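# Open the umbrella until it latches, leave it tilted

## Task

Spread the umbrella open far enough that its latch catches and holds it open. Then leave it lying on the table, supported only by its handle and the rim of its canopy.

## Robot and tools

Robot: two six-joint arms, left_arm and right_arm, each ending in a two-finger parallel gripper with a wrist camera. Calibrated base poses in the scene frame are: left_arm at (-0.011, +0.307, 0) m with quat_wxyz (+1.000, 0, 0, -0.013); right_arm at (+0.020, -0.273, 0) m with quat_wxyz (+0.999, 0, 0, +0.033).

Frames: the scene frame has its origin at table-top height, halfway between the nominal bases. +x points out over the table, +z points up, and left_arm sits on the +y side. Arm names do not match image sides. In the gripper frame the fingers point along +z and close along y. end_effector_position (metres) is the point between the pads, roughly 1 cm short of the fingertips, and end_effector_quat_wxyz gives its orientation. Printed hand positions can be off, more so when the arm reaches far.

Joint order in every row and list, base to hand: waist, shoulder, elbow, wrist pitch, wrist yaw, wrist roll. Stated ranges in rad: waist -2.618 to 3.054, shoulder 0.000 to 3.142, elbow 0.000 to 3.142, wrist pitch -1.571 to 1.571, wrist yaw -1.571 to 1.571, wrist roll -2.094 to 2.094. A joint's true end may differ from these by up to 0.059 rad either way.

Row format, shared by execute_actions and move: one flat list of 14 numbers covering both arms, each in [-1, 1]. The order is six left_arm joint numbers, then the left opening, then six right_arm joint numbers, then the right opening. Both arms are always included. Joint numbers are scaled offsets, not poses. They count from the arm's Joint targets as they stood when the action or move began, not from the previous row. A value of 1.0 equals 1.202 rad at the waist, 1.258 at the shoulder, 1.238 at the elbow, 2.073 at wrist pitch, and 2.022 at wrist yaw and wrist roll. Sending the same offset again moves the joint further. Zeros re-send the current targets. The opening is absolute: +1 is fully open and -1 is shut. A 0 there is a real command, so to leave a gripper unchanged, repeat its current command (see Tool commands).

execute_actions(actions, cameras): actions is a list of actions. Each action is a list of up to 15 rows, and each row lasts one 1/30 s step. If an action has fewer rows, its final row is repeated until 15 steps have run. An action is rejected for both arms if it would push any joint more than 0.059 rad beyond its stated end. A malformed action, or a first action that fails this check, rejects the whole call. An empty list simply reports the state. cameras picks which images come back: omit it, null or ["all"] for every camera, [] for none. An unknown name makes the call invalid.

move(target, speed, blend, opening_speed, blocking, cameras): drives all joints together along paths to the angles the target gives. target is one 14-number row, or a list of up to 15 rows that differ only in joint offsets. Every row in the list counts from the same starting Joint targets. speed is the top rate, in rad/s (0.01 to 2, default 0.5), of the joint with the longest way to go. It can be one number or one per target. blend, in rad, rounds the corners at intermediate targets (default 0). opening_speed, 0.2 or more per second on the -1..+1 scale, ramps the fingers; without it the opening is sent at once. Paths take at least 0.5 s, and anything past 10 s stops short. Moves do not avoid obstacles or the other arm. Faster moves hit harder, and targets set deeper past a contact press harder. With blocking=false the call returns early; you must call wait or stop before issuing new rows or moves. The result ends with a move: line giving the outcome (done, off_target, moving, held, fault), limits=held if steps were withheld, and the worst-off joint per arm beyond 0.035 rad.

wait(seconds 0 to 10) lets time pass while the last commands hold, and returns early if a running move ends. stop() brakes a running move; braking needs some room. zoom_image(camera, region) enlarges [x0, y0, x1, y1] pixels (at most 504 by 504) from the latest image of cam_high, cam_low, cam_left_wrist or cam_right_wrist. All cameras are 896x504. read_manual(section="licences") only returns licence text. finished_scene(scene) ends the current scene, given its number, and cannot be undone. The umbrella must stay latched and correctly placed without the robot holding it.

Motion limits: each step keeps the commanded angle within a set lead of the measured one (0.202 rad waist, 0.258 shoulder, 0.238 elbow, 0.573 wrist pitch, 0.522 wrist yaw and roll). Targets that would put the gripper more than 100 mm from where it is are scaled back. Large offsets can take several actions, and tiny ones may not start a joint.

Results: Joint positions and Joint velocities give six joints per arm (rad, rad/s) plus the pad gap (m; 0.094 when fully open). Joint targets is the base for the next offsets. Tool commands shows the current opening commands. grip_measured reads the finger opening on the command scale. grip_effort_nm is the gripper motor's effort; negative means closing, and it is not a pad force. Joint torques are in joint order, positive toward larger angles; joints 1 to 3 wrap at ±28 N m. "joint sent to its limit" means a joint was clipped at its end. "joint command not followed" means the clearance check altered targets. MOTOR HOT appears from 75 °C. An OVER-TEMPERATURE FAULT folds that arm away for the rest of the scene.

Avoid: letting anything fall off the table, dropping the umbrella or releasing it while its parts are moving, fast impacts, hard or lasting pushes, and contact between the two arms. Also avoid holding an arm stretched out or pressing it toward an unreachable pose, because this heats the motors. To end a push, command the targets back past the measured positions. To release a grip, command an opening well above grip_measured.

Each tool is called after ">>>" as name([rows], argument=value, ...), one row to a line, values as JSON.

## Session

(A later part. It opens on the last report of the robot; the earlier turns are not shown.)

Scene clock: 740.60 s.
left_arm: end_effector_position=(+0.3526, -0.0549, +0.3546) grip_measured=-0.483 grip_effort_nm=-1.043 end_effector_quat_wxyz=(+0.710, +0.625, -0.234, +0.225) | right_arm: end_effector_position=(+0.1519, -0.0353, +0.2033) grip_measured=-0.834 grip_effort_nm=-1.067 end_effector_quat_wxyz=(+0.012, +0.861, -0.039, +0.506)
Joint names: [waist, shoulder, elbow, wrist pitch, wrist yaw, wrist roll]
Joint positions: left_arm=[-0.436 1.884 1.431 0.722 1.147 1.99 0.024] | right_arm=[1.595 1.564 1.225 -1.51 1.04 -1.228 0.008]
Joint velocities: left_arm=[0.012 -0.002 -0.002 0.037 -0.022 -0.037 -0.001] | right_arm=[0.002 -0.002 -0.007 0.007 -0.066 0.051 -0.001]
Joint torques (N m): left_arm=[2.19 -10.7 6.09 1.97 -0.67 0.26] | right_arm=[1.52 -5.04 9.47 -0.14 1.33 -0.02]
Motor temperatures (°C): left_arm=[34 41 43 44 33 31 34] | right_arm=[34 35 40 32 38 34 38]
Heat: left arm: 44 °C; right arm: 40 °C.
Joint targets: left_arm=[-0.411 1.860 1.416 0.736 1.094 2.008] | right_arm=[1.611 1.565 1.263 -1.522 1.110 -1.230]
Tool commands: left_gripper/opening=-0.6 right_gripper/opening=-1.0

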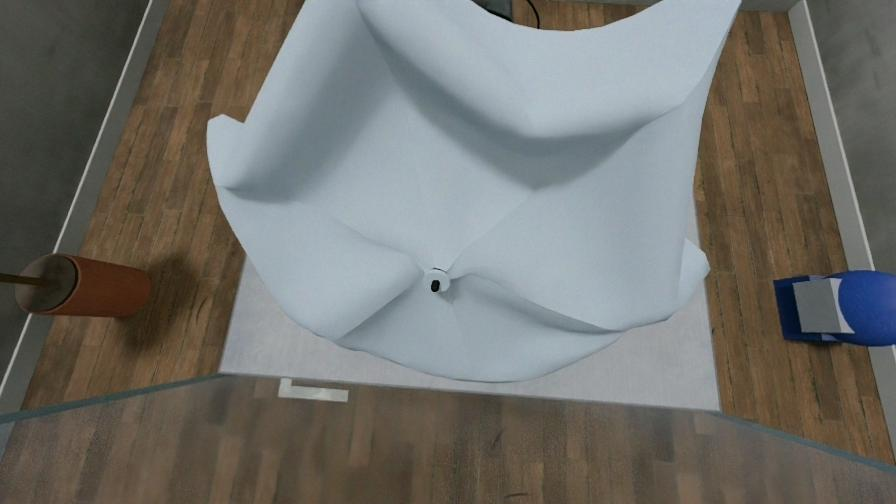

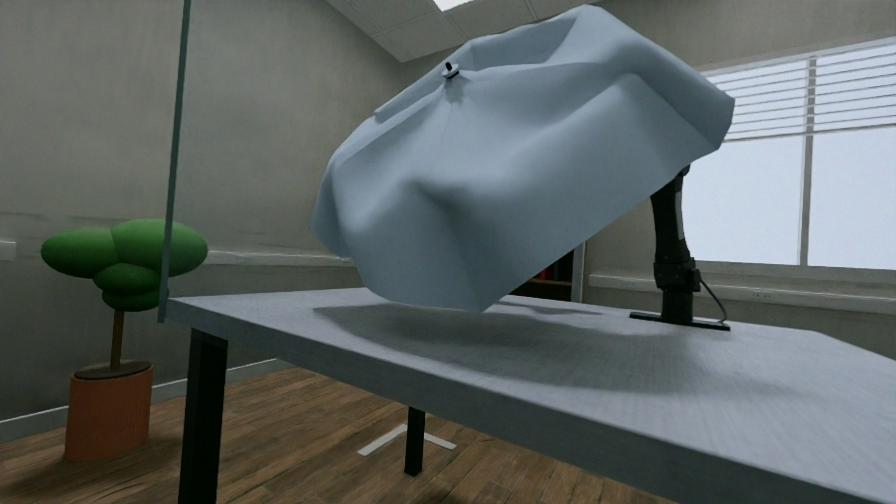

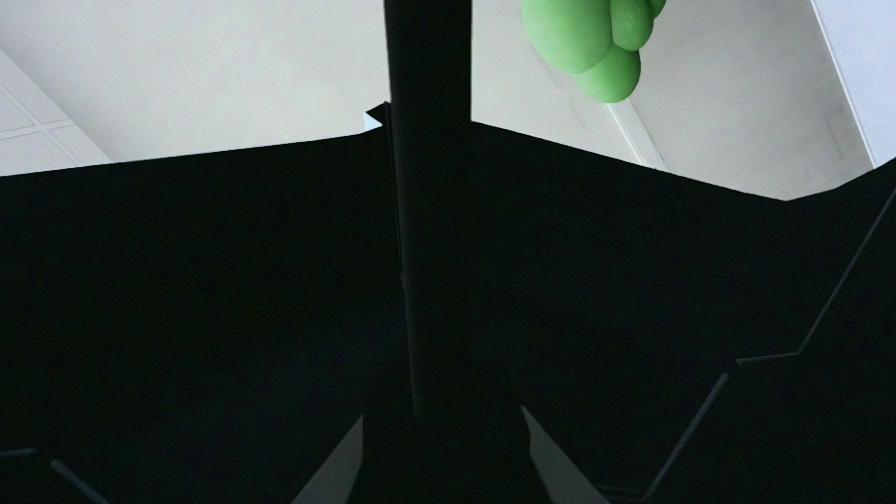

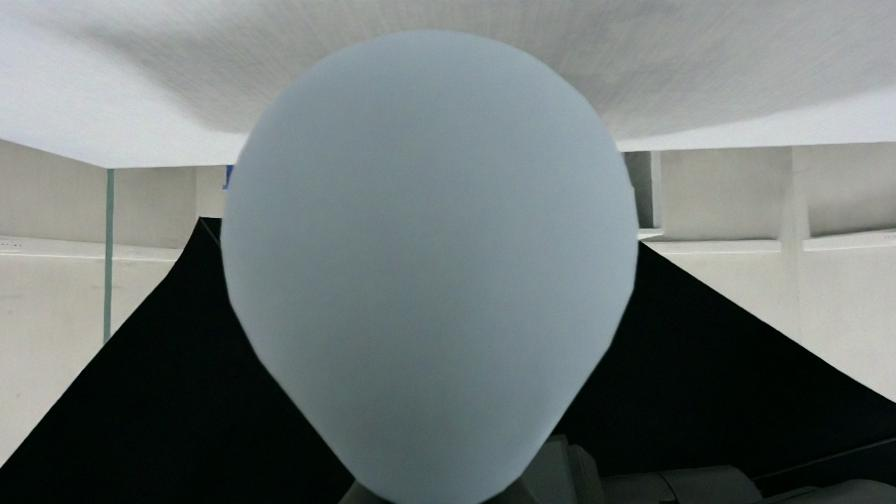

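>>> move([
  [0, 0.0397, 0.0363, -0.0125, 0, 0, -0.6, 0, 0, 0, 0, 0, 0, -1.0],
  [0.0083, 0.0763, 0.1107, -0.0314, 0.0035, -0.0069, -0.6, 0, 0, 0, 0, 0, 0, -1.0],
], speed=0.15, blend=0.02)

Scene clock: 791.43 s.
left_arm: end_effector_position=(+0.3649, -0.0577, +0.3625) grip_measured=-0.485 grip_effort_nm=-1.033 end_effector_quat_wxyz=(+0.710, +0.624, -0.235, +0.225) | right_arm: end_effector_position=(+0.1519, -0.0353, +0.2033) grip_measured=-0.834 grip_effort_nm=-1.067 end_effector_quat_wxyz=(+0.012, +0.861, -0.039, +0.506)
Joint names: [waist, shoulder, elbow, wrist pitch, wrist yaw, wrist roll]
Joint positions: left_arm=[-0.429 1.927 1.518 0.683 1.156 1.986 0.024] | right_arm=[1.595 1.564 1.225 -1.51 1.04 -1.228 0.008]
Joint velocities: left_arm=[-0.007 0.007 -0.022 -0.051 0.022 0.007 0] | right_arm=[-0.032 -0.002 -0.007 0.037 0.022 -0.007 -0.001]
Joint torques (N m): left_arm=[2.44 -7.1 10.14 1.66 -0.69 0.14] | right_arm=[1.57 -5.01 9.48 -0.15 1.32 0.02]
Motor temperatures (°C): left_arm=[34 42 43 44 33 31 34] | right_arm=[34 35 40 32 38 34 38]
Heat: left arm: 44 °C; right arm: 40 °C.
Joint targets: left_arm=[-0.401 1.956 1.553 0.671 1.101 1.994] | right_arm=[1.611 1.565 1.263 -1.522 1.110 -1.230]
move: off_target (left_arm, right_arm); left_arm: the wrist yaw is farthest, 0.054 rad from its target; right_arm: the wrist yaw is farthest, 0.070 rad from its target

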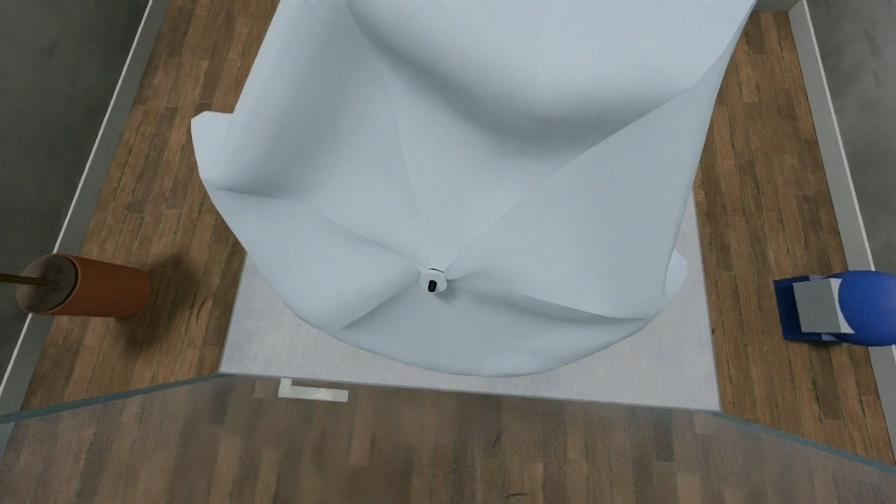

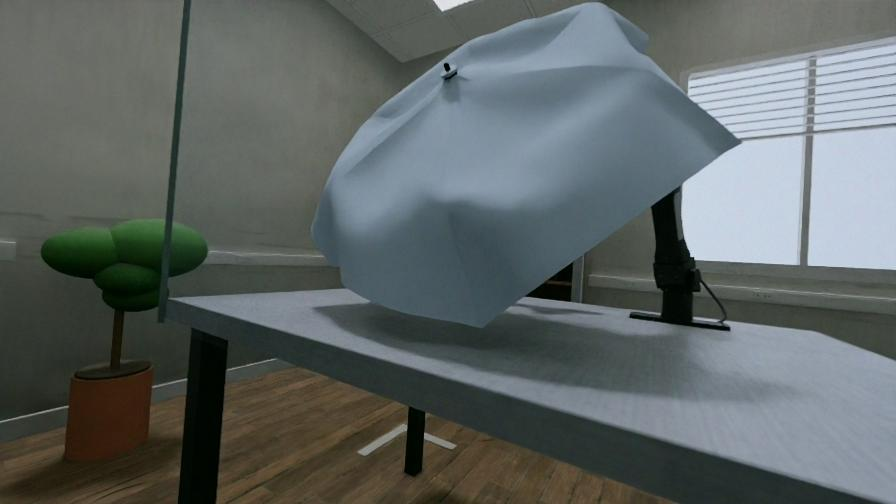

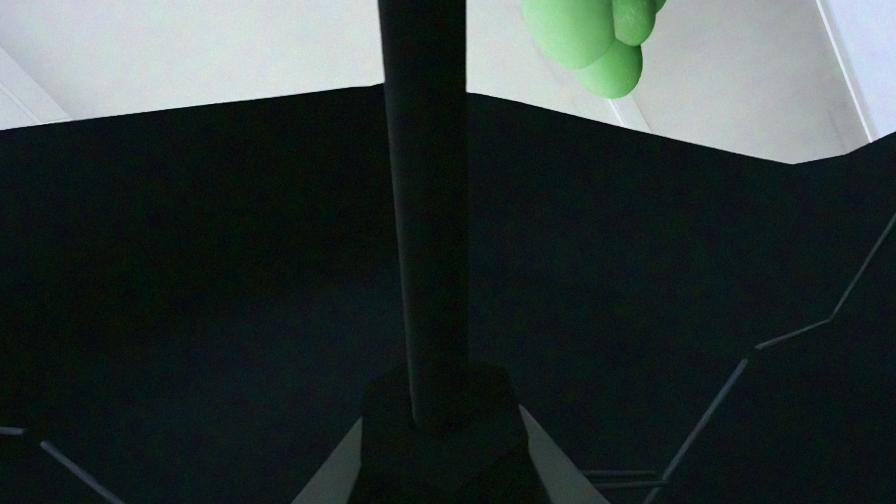

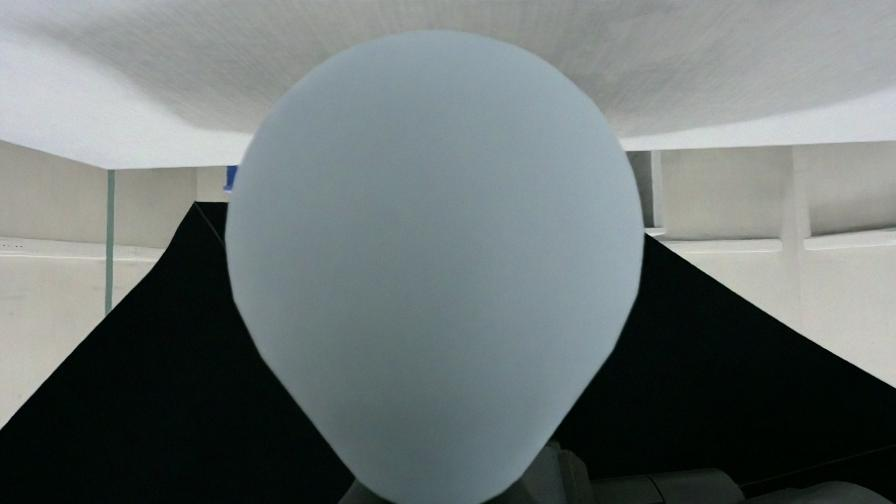

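>>> move([
  [0, -0.0358, 0, 0, 0, 0, -0.6, 0, 0, 0, 0, 0, 0, -1.0],
  [0.0177, -0.0692, 0.0494, -0.0034, 0.0138, 0.0079, -0.6, 0, 0, 0, 0, 0.0495, 0, -1.0],
], speed=0.1, blend=0.01)

Scene clock: 835.20 s.
left_arm: end_effector_position=(+0.3617, -0.0452, +0.4002) grip_measured=-0.493 grip_effort_nm=-1.038 end_effector_quat_wxyz=(+0.708, +0.603, -0.260, +0.259) | right_arm: end_effector_position=(+0.1593, -0.0295, +0.2190) grip_measured=-0.834 grip_effort_nm=-1.067 end_effector_quat_wxyz=(-0.002, +0.838, -0.032, +0.545)
Joint names: [waist, shoulder, elbow, wrist pitch, wrist yaw, wrist roll]
Joint positions: left_arm=[-0.406 1.892 1.58 0.671 1.172 1.996 0.024] | right_arm=[1.595 1.564 1.23 -1.51 1.135 -1.228 0.008]
Joint velocities: left_arm=[-0.007 -0.002 0.007 -0.066 0.051 0.007 -0.001] | right_arm=[0.007 -0.007 -0.002 0.022 0.066 -0.007 0.001]
Joint torques (N m): left_arm=[2.32 -10.7 10.13 1.65 -0.62 0.19] | right_arm=[1.54 -5.03 8.98 -0.12 1.39 -0.01]
Motor temperatures (°C): left_arm=[34 40 45 44 33 31 34] | right_arm=[34 35 40 32 38 34 38]
Heat: left arm: 45 °C; right arm: 40 °C.
Joint targets: left_arm=[-0.380 1.869 1.614 0.664 1.129 2.011] | right_arm=[1.611 1.565 1.263 -1.522 1.210 -1.230]
move: off_target (left_arm, right_arm); left_arm: the wrist yaw is farthest, 0.043 rad from its target; right_arm: the wrist yaw is farthest, 0.075 rad from its target

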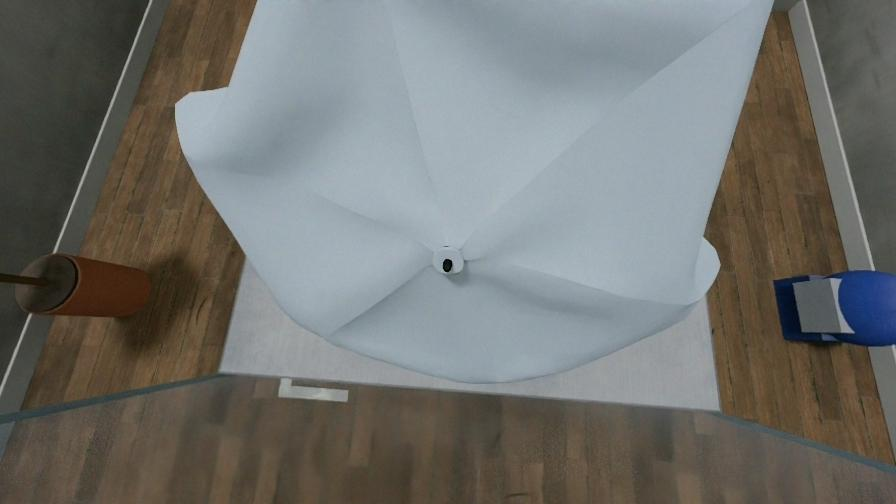

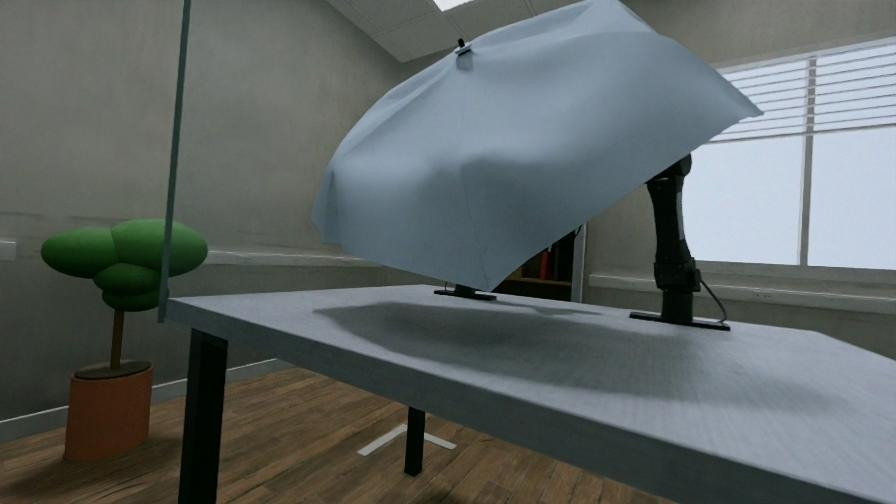

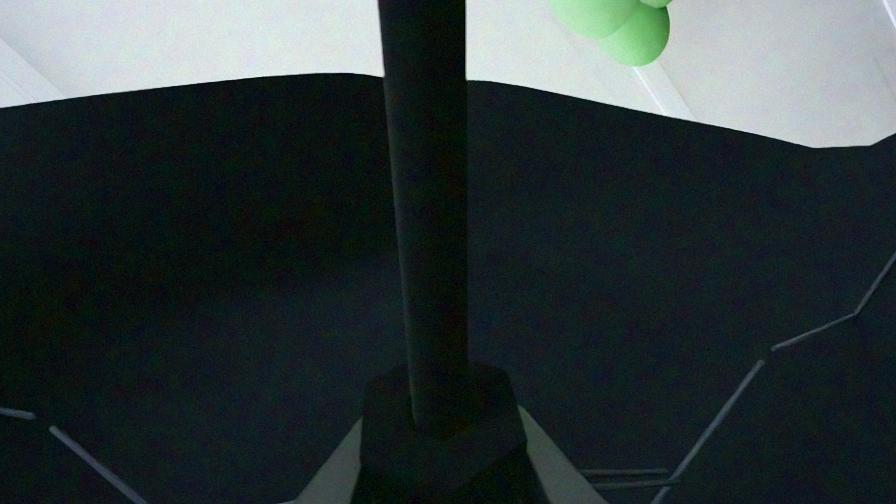

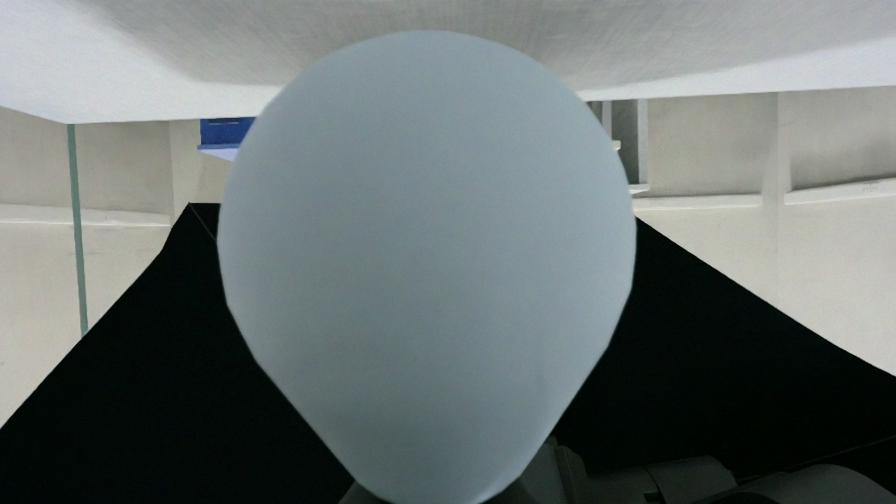

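>>> move([
  [0, 0.0382, 0, 0, 0, 0, -0.6, 0, 0, 0, 0, 0, 0, -1.0],
  [0.0100, 0.0914, 0.1042, -0.0289, 0.0054, -0.0054, -0.6, 0, 0, 0, 0, 0, 0, -1.0],
], speed=0.15, blend=0.02)

Scene clock: 847.60 s.
left_arm: end_effector_position=(+0.3721, -0.0494, +0.4079) grip_measured=-0.497 grip_effort_nm=-1.043 end_effector_quat_wxyz=(+0.708, +0.604, -0.271, +0.247) | right_arm: end_effector_position=(+0.1593, -0.0295, +0.2191) grip_measured=-0.834 grip_effort_nm=-1.062 end_effector_quat_wxyz=(-0.004, +0.838, -0.034, +0.545)
Joint names: [waist, shoulder, elbow, wrist pitch, wrist yaw, wrist roll]
Joint positions: left_arm=[-0.4 1.954 1.705 0.608 1.209 1.99 0.024] | right_arm=[1.595 1.564 1.23 -1.51 1.136 -1.224 0.008]
Joint velocities: left_arm=[-0.002 -0.007 0.002 0.051 -0.007 -0.066 0] | right_arm=[-0.022 -0.017 -0.007 0.066 0.037 -0.037 0]
Joint torques (N m): left_arm=[2.84 -7.25 10.45 1.66 -0.89 0.16] | right_arm=[1.54 -5.03 8.98 -0.12 1.37 -0.06]
Motor temperatures (°C): left_arm=[34 41 45 44 33 31 34] | right_arm=[34 35 40 32 38 34 38]
Heat: left arm: 45 °C; right arm: 40 °C.
Joint targets: left_arm=[-0.368 1.984 1.743 0.604 1.139 1.999] | right_arm=[1.611 1.565 1.263 -1.522 1.210 -1.230]
move: off_target (left_arm, right_arm); left_arm: the wrist yaw is farthest, 0.069 rad from its target; right_arm: the wrist yaw is farthest, 0.074 rad from its target

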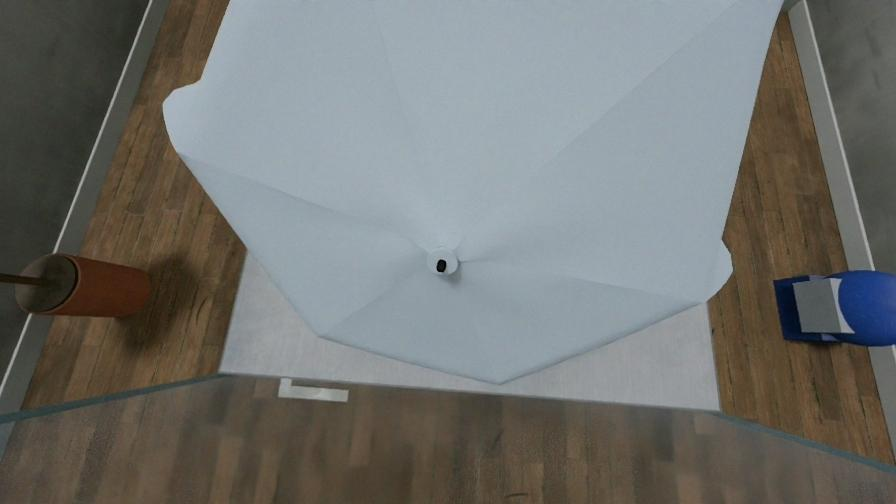

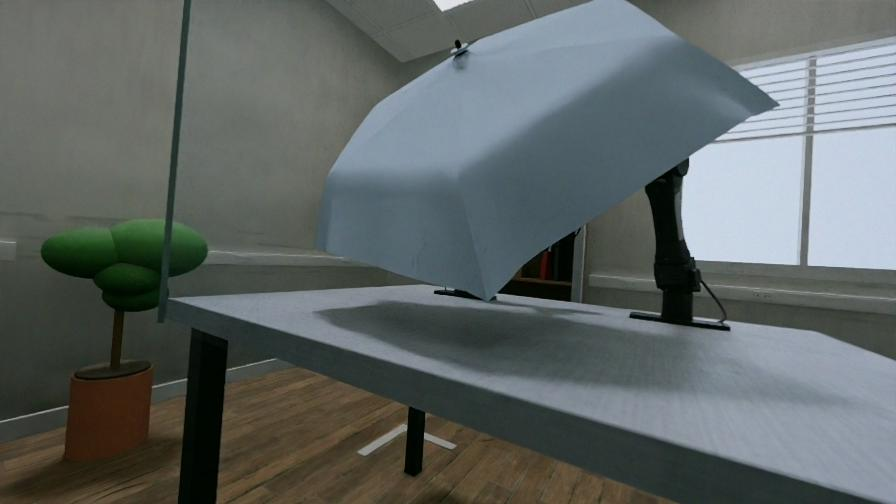

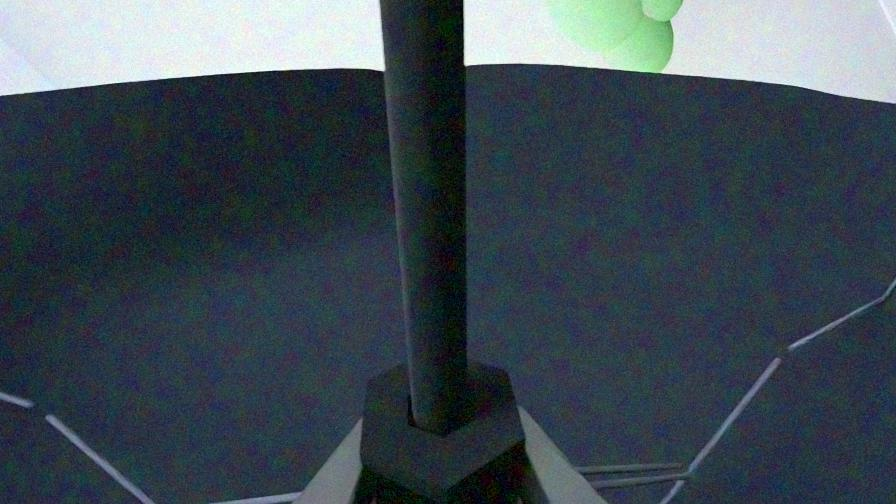

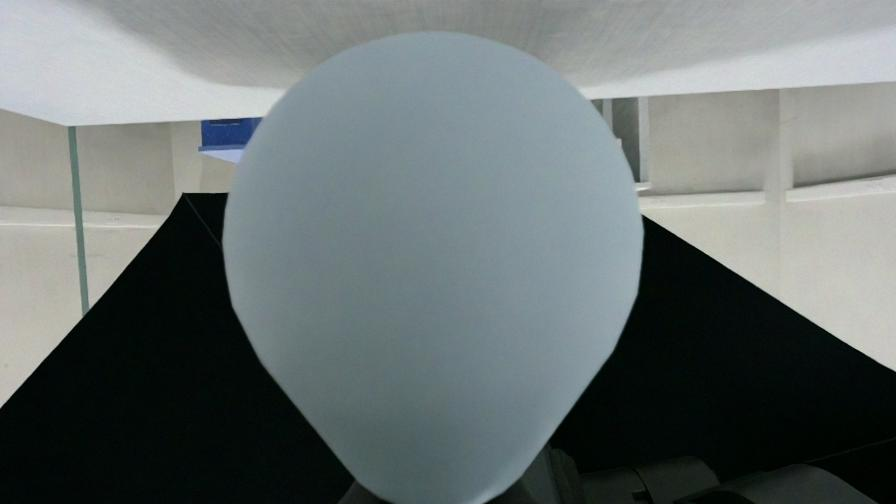

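>>> move(target=[0.0108, 0.0421, 0.0876, -0.0188, -0.0134, -0.0069, -0.6, 0, 0, 0, 0, 0, 0, -1.0], speed=0.12)

Scene clock: 861.43 s.
left_arm: end_effector_position=(+0.3806, -0.0528, +0.4168) grip_measured=-0.497 grip_effort_nm=-1.043 end_effector_quat_wxyz=(+0.709, +0.603, -0.276, +0.241) | right_arm: end_effector_position=(+0.1618, -0.0292, +0.2218) grip_measured=-0.834 grip_effort_nm=-1.057 end_effector_quat_wxyz=(-0.006, +0.835, -0.039, +0.549)
Joint names: [waist, shoulder, elbow, wrist pitch, wrist yaw, wrist roll]
Joint positions: left_arm=[-0.397 2.005 1.81 0.565 1.228 1.977 0.024] | right_arm=[1.588 1.564 1.235 -1.51 1.147 -1.218 0.008]
Joint velocities: left_arm=[0.007 -0.002 -0.002 0.022 -0.037 -0.007 0] | right_arm=[0.007 0.002 -0.007 0.022 -0.037 -0.022 -0.001]
Joint torques (N m): left_arm=[3.71 -7.49 10.69 1.67 -1.34 0.14] | right_arm=[2.28 -5.03 8.58 -0.11 1.26 -0.11]
Motor temperatures (°C): left_arm=[34 40 45 43 33 31 34] | right_arm=[34 35 40 32 38 34 38]
Heat: left arm: 45 °C; right arm: 40 °C.
Joint targets: left_arm=[-0.355 2.037 1.852 0.565 1.112 1.986] | right_arm=[1.611 1.565 1.263 -1.522 1.210 -1.230]
move: off_target (left_arm, right_arm); left_arm: the wrist yaw is farthest, 0.116 rad from its target; right_arm: the wrist yaw is farthest, 0.063 rad from its target

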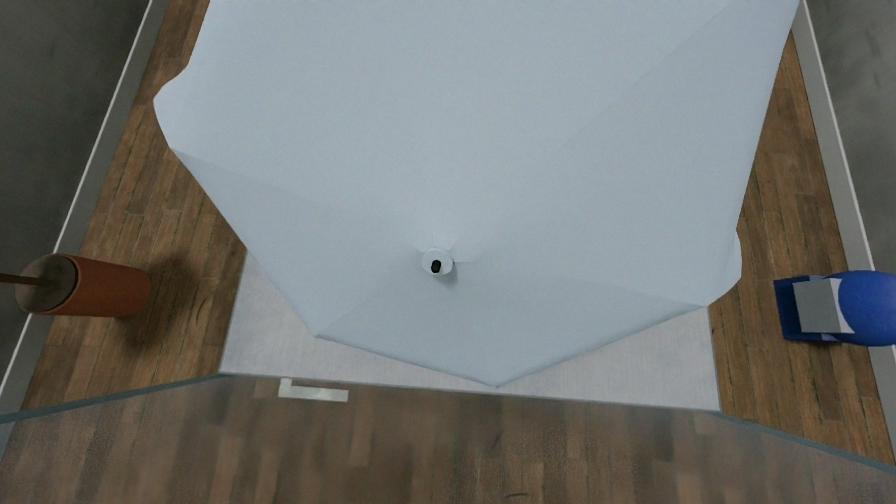

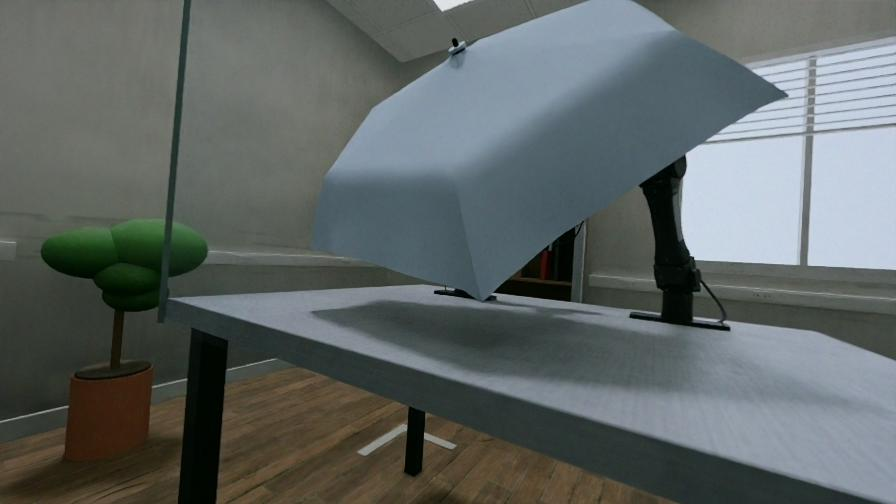

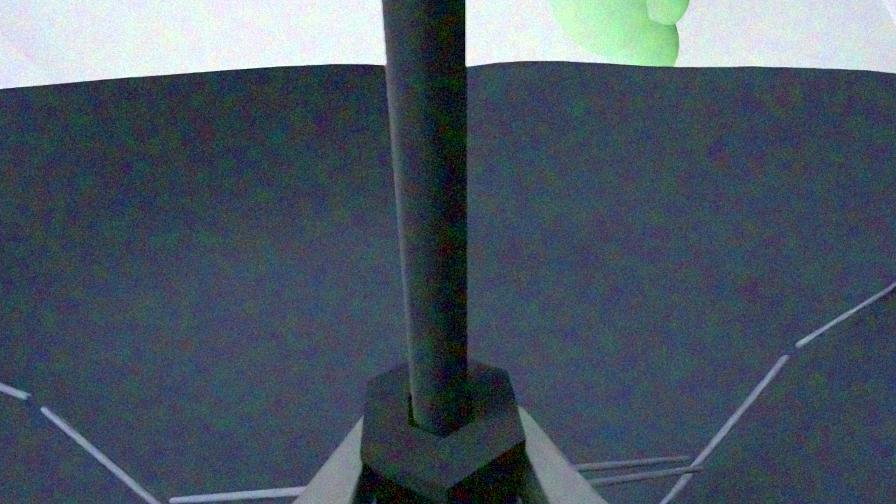

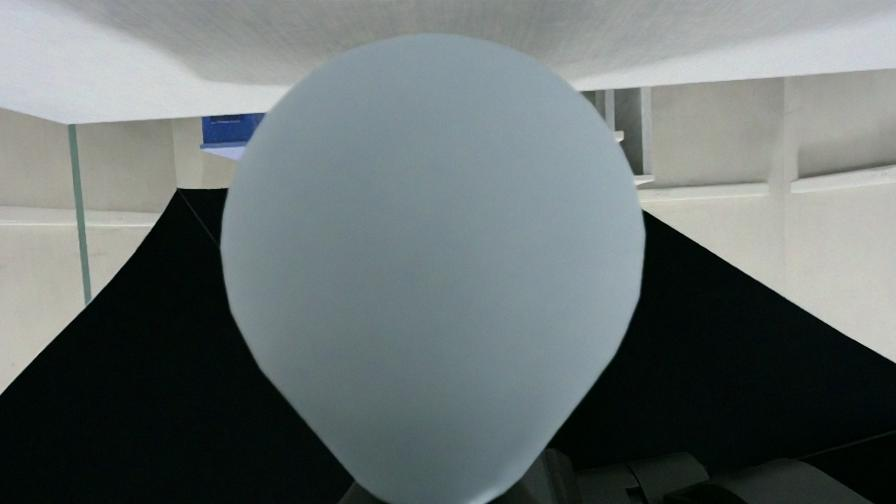

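>>> move(target=[0.0304, 0.0234, 0.0517, -0.0077, -0.0485, -0.0074, -0.6, 0, 0, 0, 0, 0, 0, -1.0], speed=0.1)

Scene clock: 875.43 s.
left_arm: end_effector_position=(+0.3890, -0.0509, +0.4253) grip_measured=-0.497 grip_effort_nm=-1.038 end_effector_quat_wxyz=(+0.710, +0.601, -0.271, +0.247) | right_arm: end_effector_position=(+0.1643, -0.0286, +0.2253) grip_measured=-0.834 grip_effort_nm=-1.062 end_effector_quat_wxyz=(-0.007, +0.831, -0.040, +0.555)
Joint names: [waist, shoulder, elbow, wrist pitch, wrist yaw, wrist roll]
Joint positions: left_arm=[-0.388 2.03 1.87 0.55 1.222 1.96 0.024] | right_arm=[1.582 1.564 1.24 -1.51 1.162 -1.223 0.008]
Joint velocities: left_arm=[-0.002 -0.002 0.007 -0.037 -0.022 -0.007 0] | right_arm=[0.007 -0.002 -0.002 0.066 0.037 0.037 -0.001]
Joint torques (N m): left_arm=[6.05 -7.32 11 1.65 -2.25 0.17] | right_arm=[2.92 -5.07 8.16 -0.11 1.09 -0.04]
Motor temperatures (°C): left_arm=[34 40 45 43 35 31 35] | right_arm=[34 35 40 32 38 34 38]
Heat: left arm: 45 °C; right arm: 40 °C.
Joint targets: left_arm=[-0.319 2.066 1.915 0.549 1.014 1.971] | right_arm=[1.611 1.565 1.264 -1.522 1.210 -1.230]
move: off_target (left_arm, right_arm); left_arm: the wrist yaw is farthest, 0.208 rad from its target; right_arm: the wrist yaw is farthest, 0.048 rad from its target

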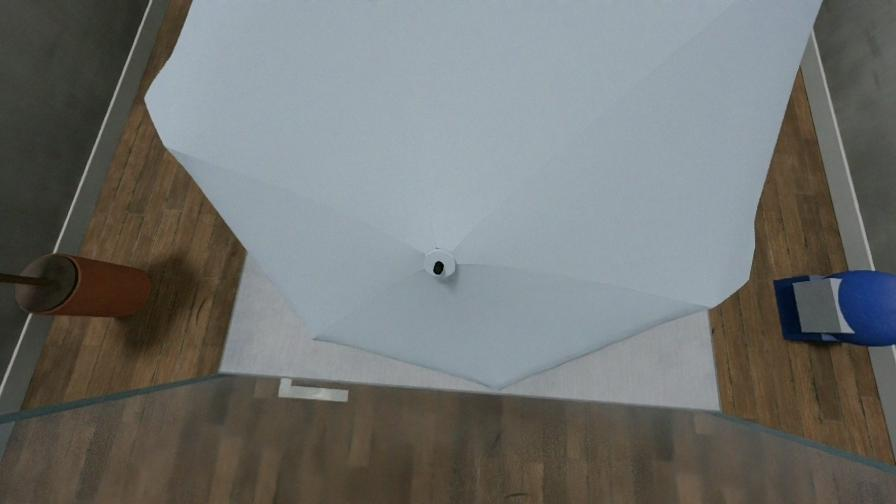

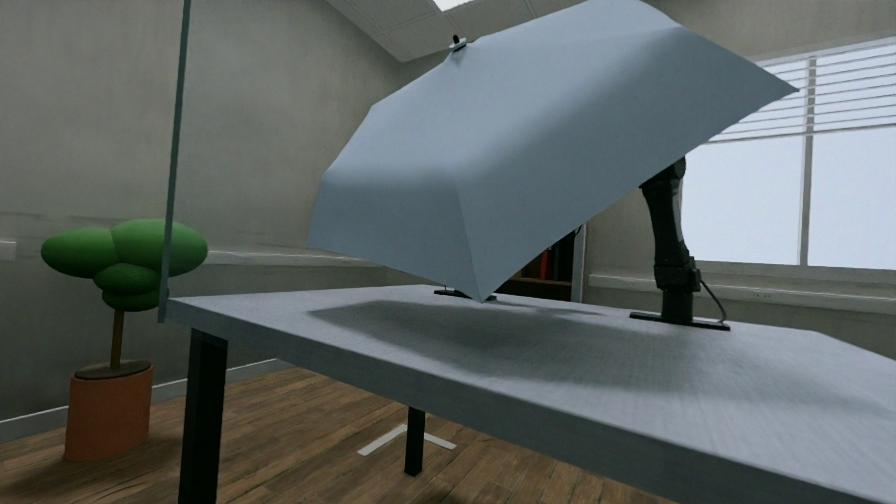

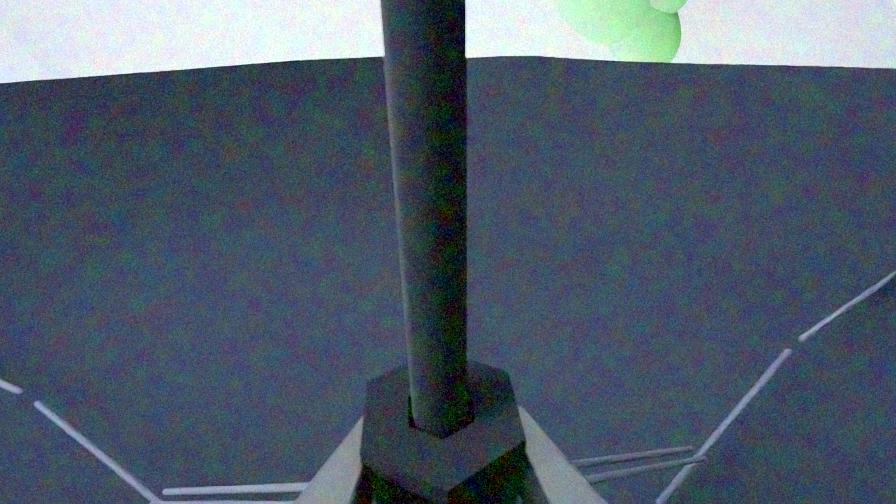

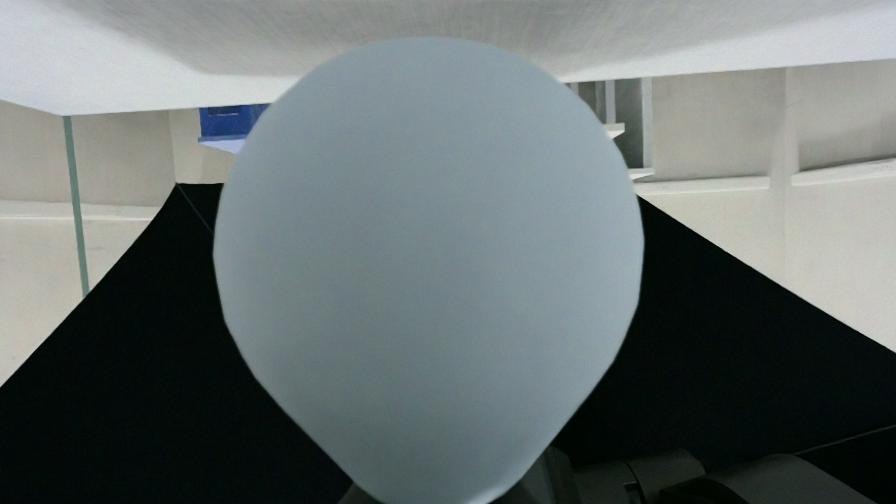

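>>> move(target=[0.0379, 0.0266, 0.0525, -0.0116, -0.0534, -0.003, -0.6, 0, 0, 0, 0, 0, 0, -1.0], speed=0.1)

Scene clock: 892.97 s.
left_arm: end_effector_position=(+0.4275, -0.0323, +0.4447) grip_measured=-0.497 grip_effort_nm=-1.038 end_effector_quat_wxyz=(+0.709, +0.605, -0.210, +0.294) | right_arm: end_effector_position=(+0.1624, -0.0281, +0.2240) grip_measured=-0.834 grip_effort_nm=-1.072 end_effector_quat_wxyz=(+0.007, +0.834, -0.016, +0.552)
Joint names: [waist, shoulder, elbow, wrist pitch, wrist yaw, wrist roll]
Joint positions: left_arm=[-0.342 2.059 1.949 0.524 1.11 1.922 0.024] | right_arm=[1.587 1.564 1.24 -1.51 1.154 -1.278 0.008]
Joint velocities: left_arm=[-0.002 0.002 0.012 0.037 0.007 -0.051 -0.001] | right_arm=[0.007 0.002 0.017 -0.066 -0.095 -0.007 0]
Joint torques (N m): left_arm=[5.97 -7.24 9.87 1.71 -2.22 0.53] | right_arm=[2.29 -5.05 8.12 -0.1 1.2 0.5]
Motor temperatures (°C): left_arm=[35 40 47 44 38 31 35] | right_arm=[34 35 39 32 38 34 38]
Heat: left arm: 47 °C; right arm: 39 °C.
Joint targets: left_arm=[-0.273 2.100 1.981 0.525 0.906 1.965] | right_arm=[1.611 1.565 1.264 -1.521 1.210 -1.230]
move: off_target (left_arm, right_arm); left_arm: the wrist yaw is farthest, 0.204 rad from its target; right_arm: the wrist yaw is farthest, 0.056 rad from its target

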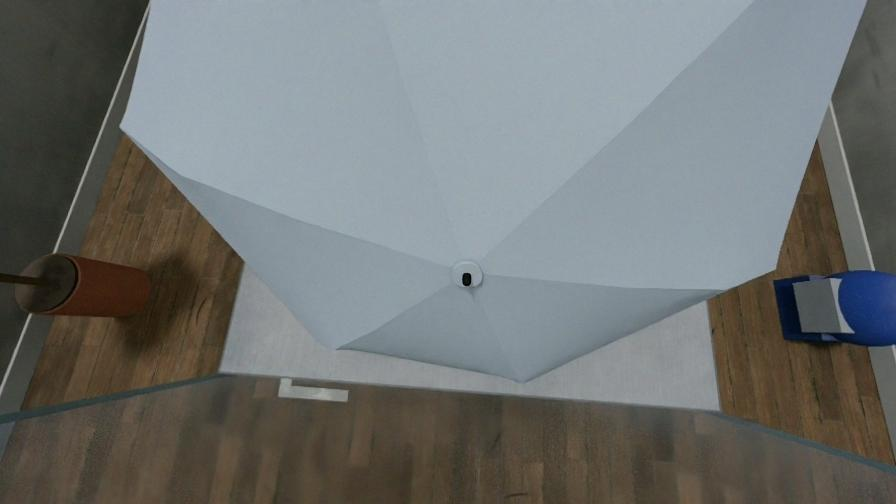

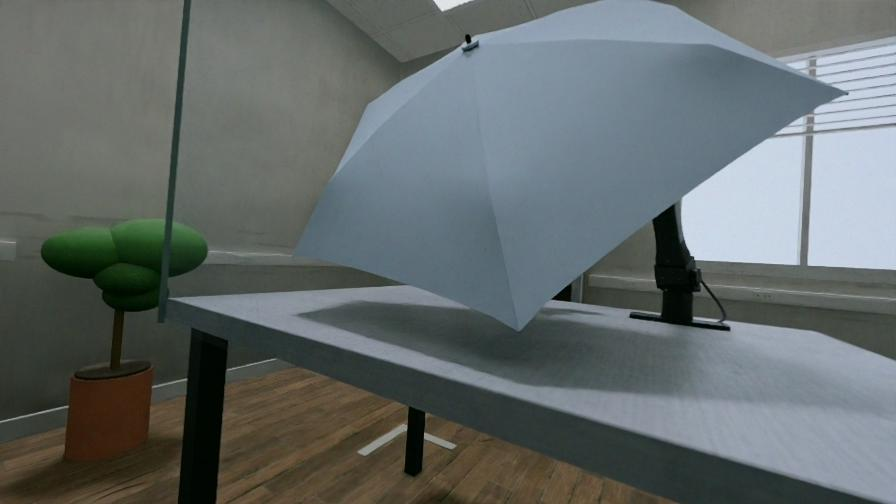

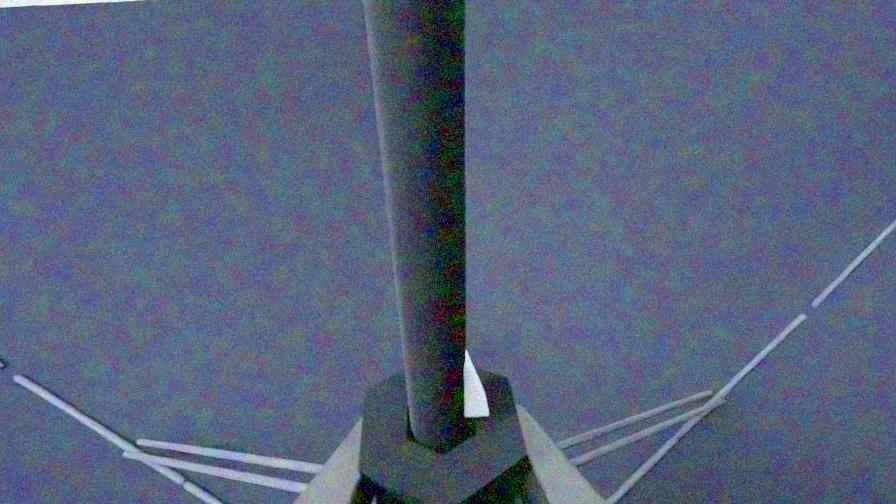

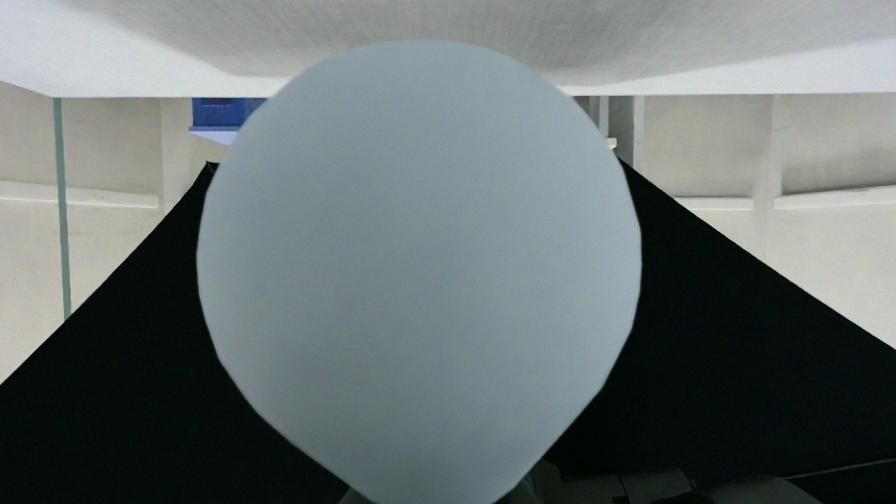

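>>> zoom_image(camera="cam_left_wrist", region=[340, 300, 560, 500])

>>> zoom_image(camera="cam_low", region=[280, 0, 860, 360])

Scaled by 2.291 from the camera's 896x504 image, which has a finer 1280x720 frame.

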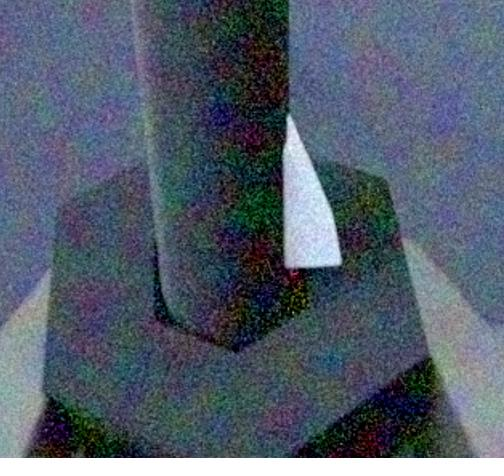

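Region (280, 0, 860, 360) is 580x360 pixels. A region can be at most 504 by 504 pixels.

>>> move(target=[-0.0374, 0, 0, 0, 0.0742, 0, -0.6, 0, 0, 0, 0, 0, 0, -1.0], speed=0.1)

Scene clock: 901.27 s.
left_arm: end_effector_position=(+0.4252, -0.0334, +0.4408) grip_measured=-0.497 grip_effort_nm=-1.038 end_effector_quat_wxyz=(+0.709, +0.607, -0.216, +0.285) | right_arm: end_effector_position=(+0.1603, -0.0281, +0.2219) grip_measured=-0.834 grip_effort_nm=-1.057 end_effector_quat_wxyz=(+0.007, +0.837, -0.016, +0.546)
Joint names: [waist, shoulder, elbow, wrist pitch, wrist yaw, wrist roll]
Joint positions: left_arm=[-0.342 2.063 1.949 0.522 1.132 1.922 0.024] | right_arm=[1.592 1.564 1.24 -1.51 1.14 -1.276 0.008]
Joint velocities: left_arm=[-0.002 0.002 -0.007 -0.051 0.051 -0.051 0] | right_arm=[0.007 -0.012 -0.002 -0.066 -0.022 -0.037 0]
Joint torques (N m): left_arm=[2.13 -7.58 9.85 1.74 -0.96 0.53] | right_arm=[1.88 -5.03 8.12 -0.1 1.34 0.48]
Motor temperatures (°C): left_arm=[35 40 47 44 39 31 35] | right_arm=[34 35 39 32 38 34 38]
Heat: left arm: 47 °C; right arm: 39 °C.
Joint targets: left_arm=[-0.318 2.100 1.981 0.525 1.057 1.965] | right_arm=[1.611 1.565 1.264 -1.521 1.210 -1.230]
move: off_target (left_arm, right_arm); left_arm: the wrist yaw is farthest, 0.076 rad from its target; right_arm: the wrist yaw is farthest, 0.070 rad from its target

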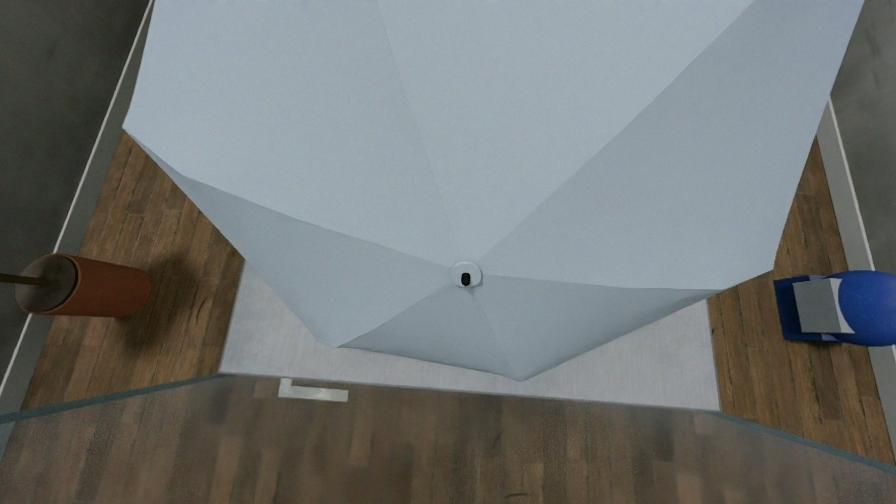

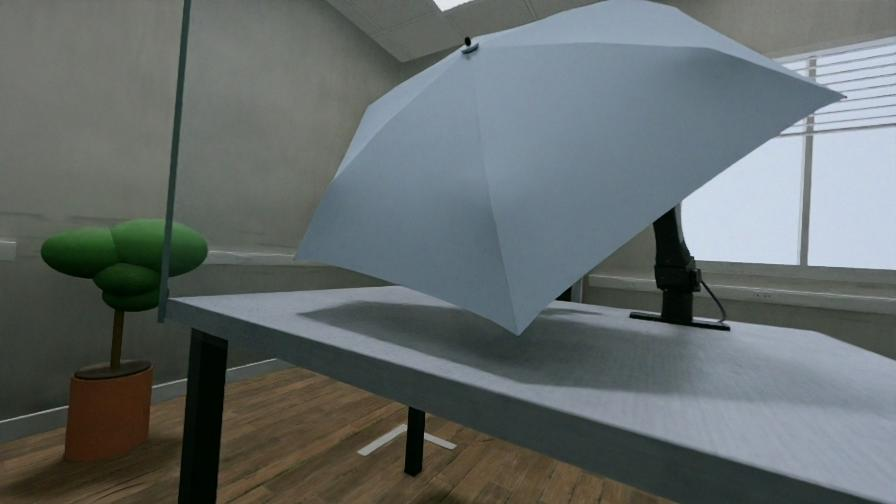

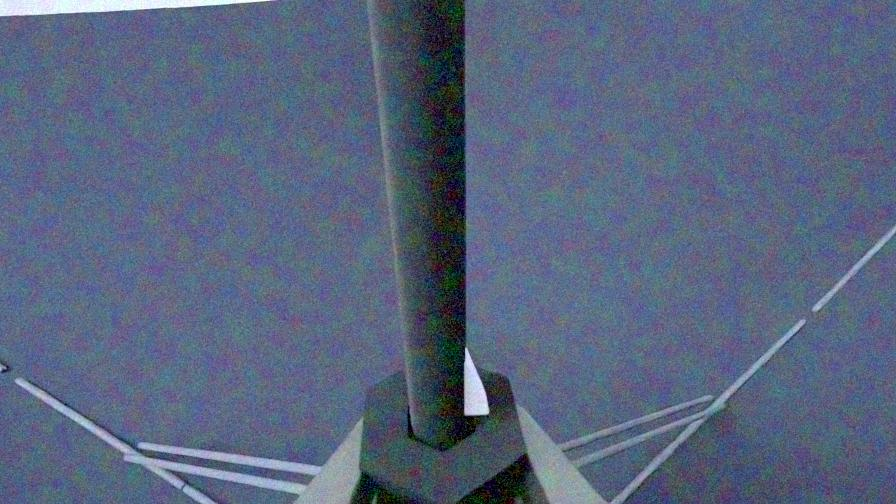

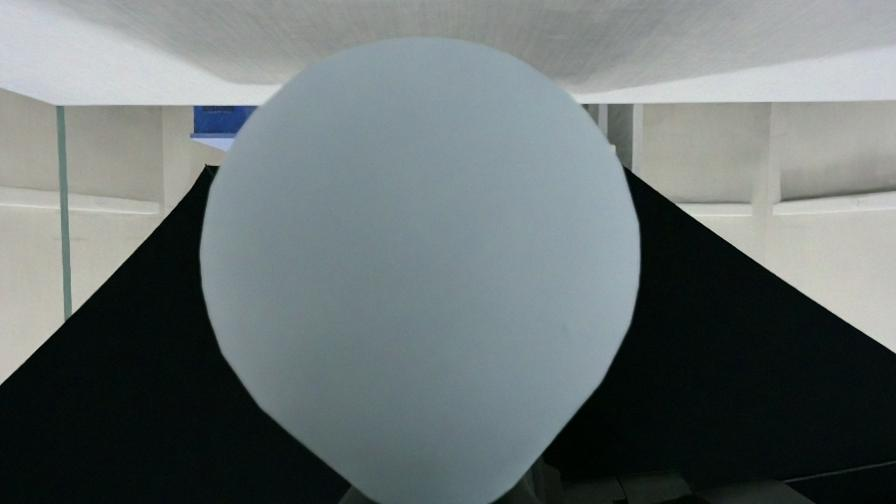

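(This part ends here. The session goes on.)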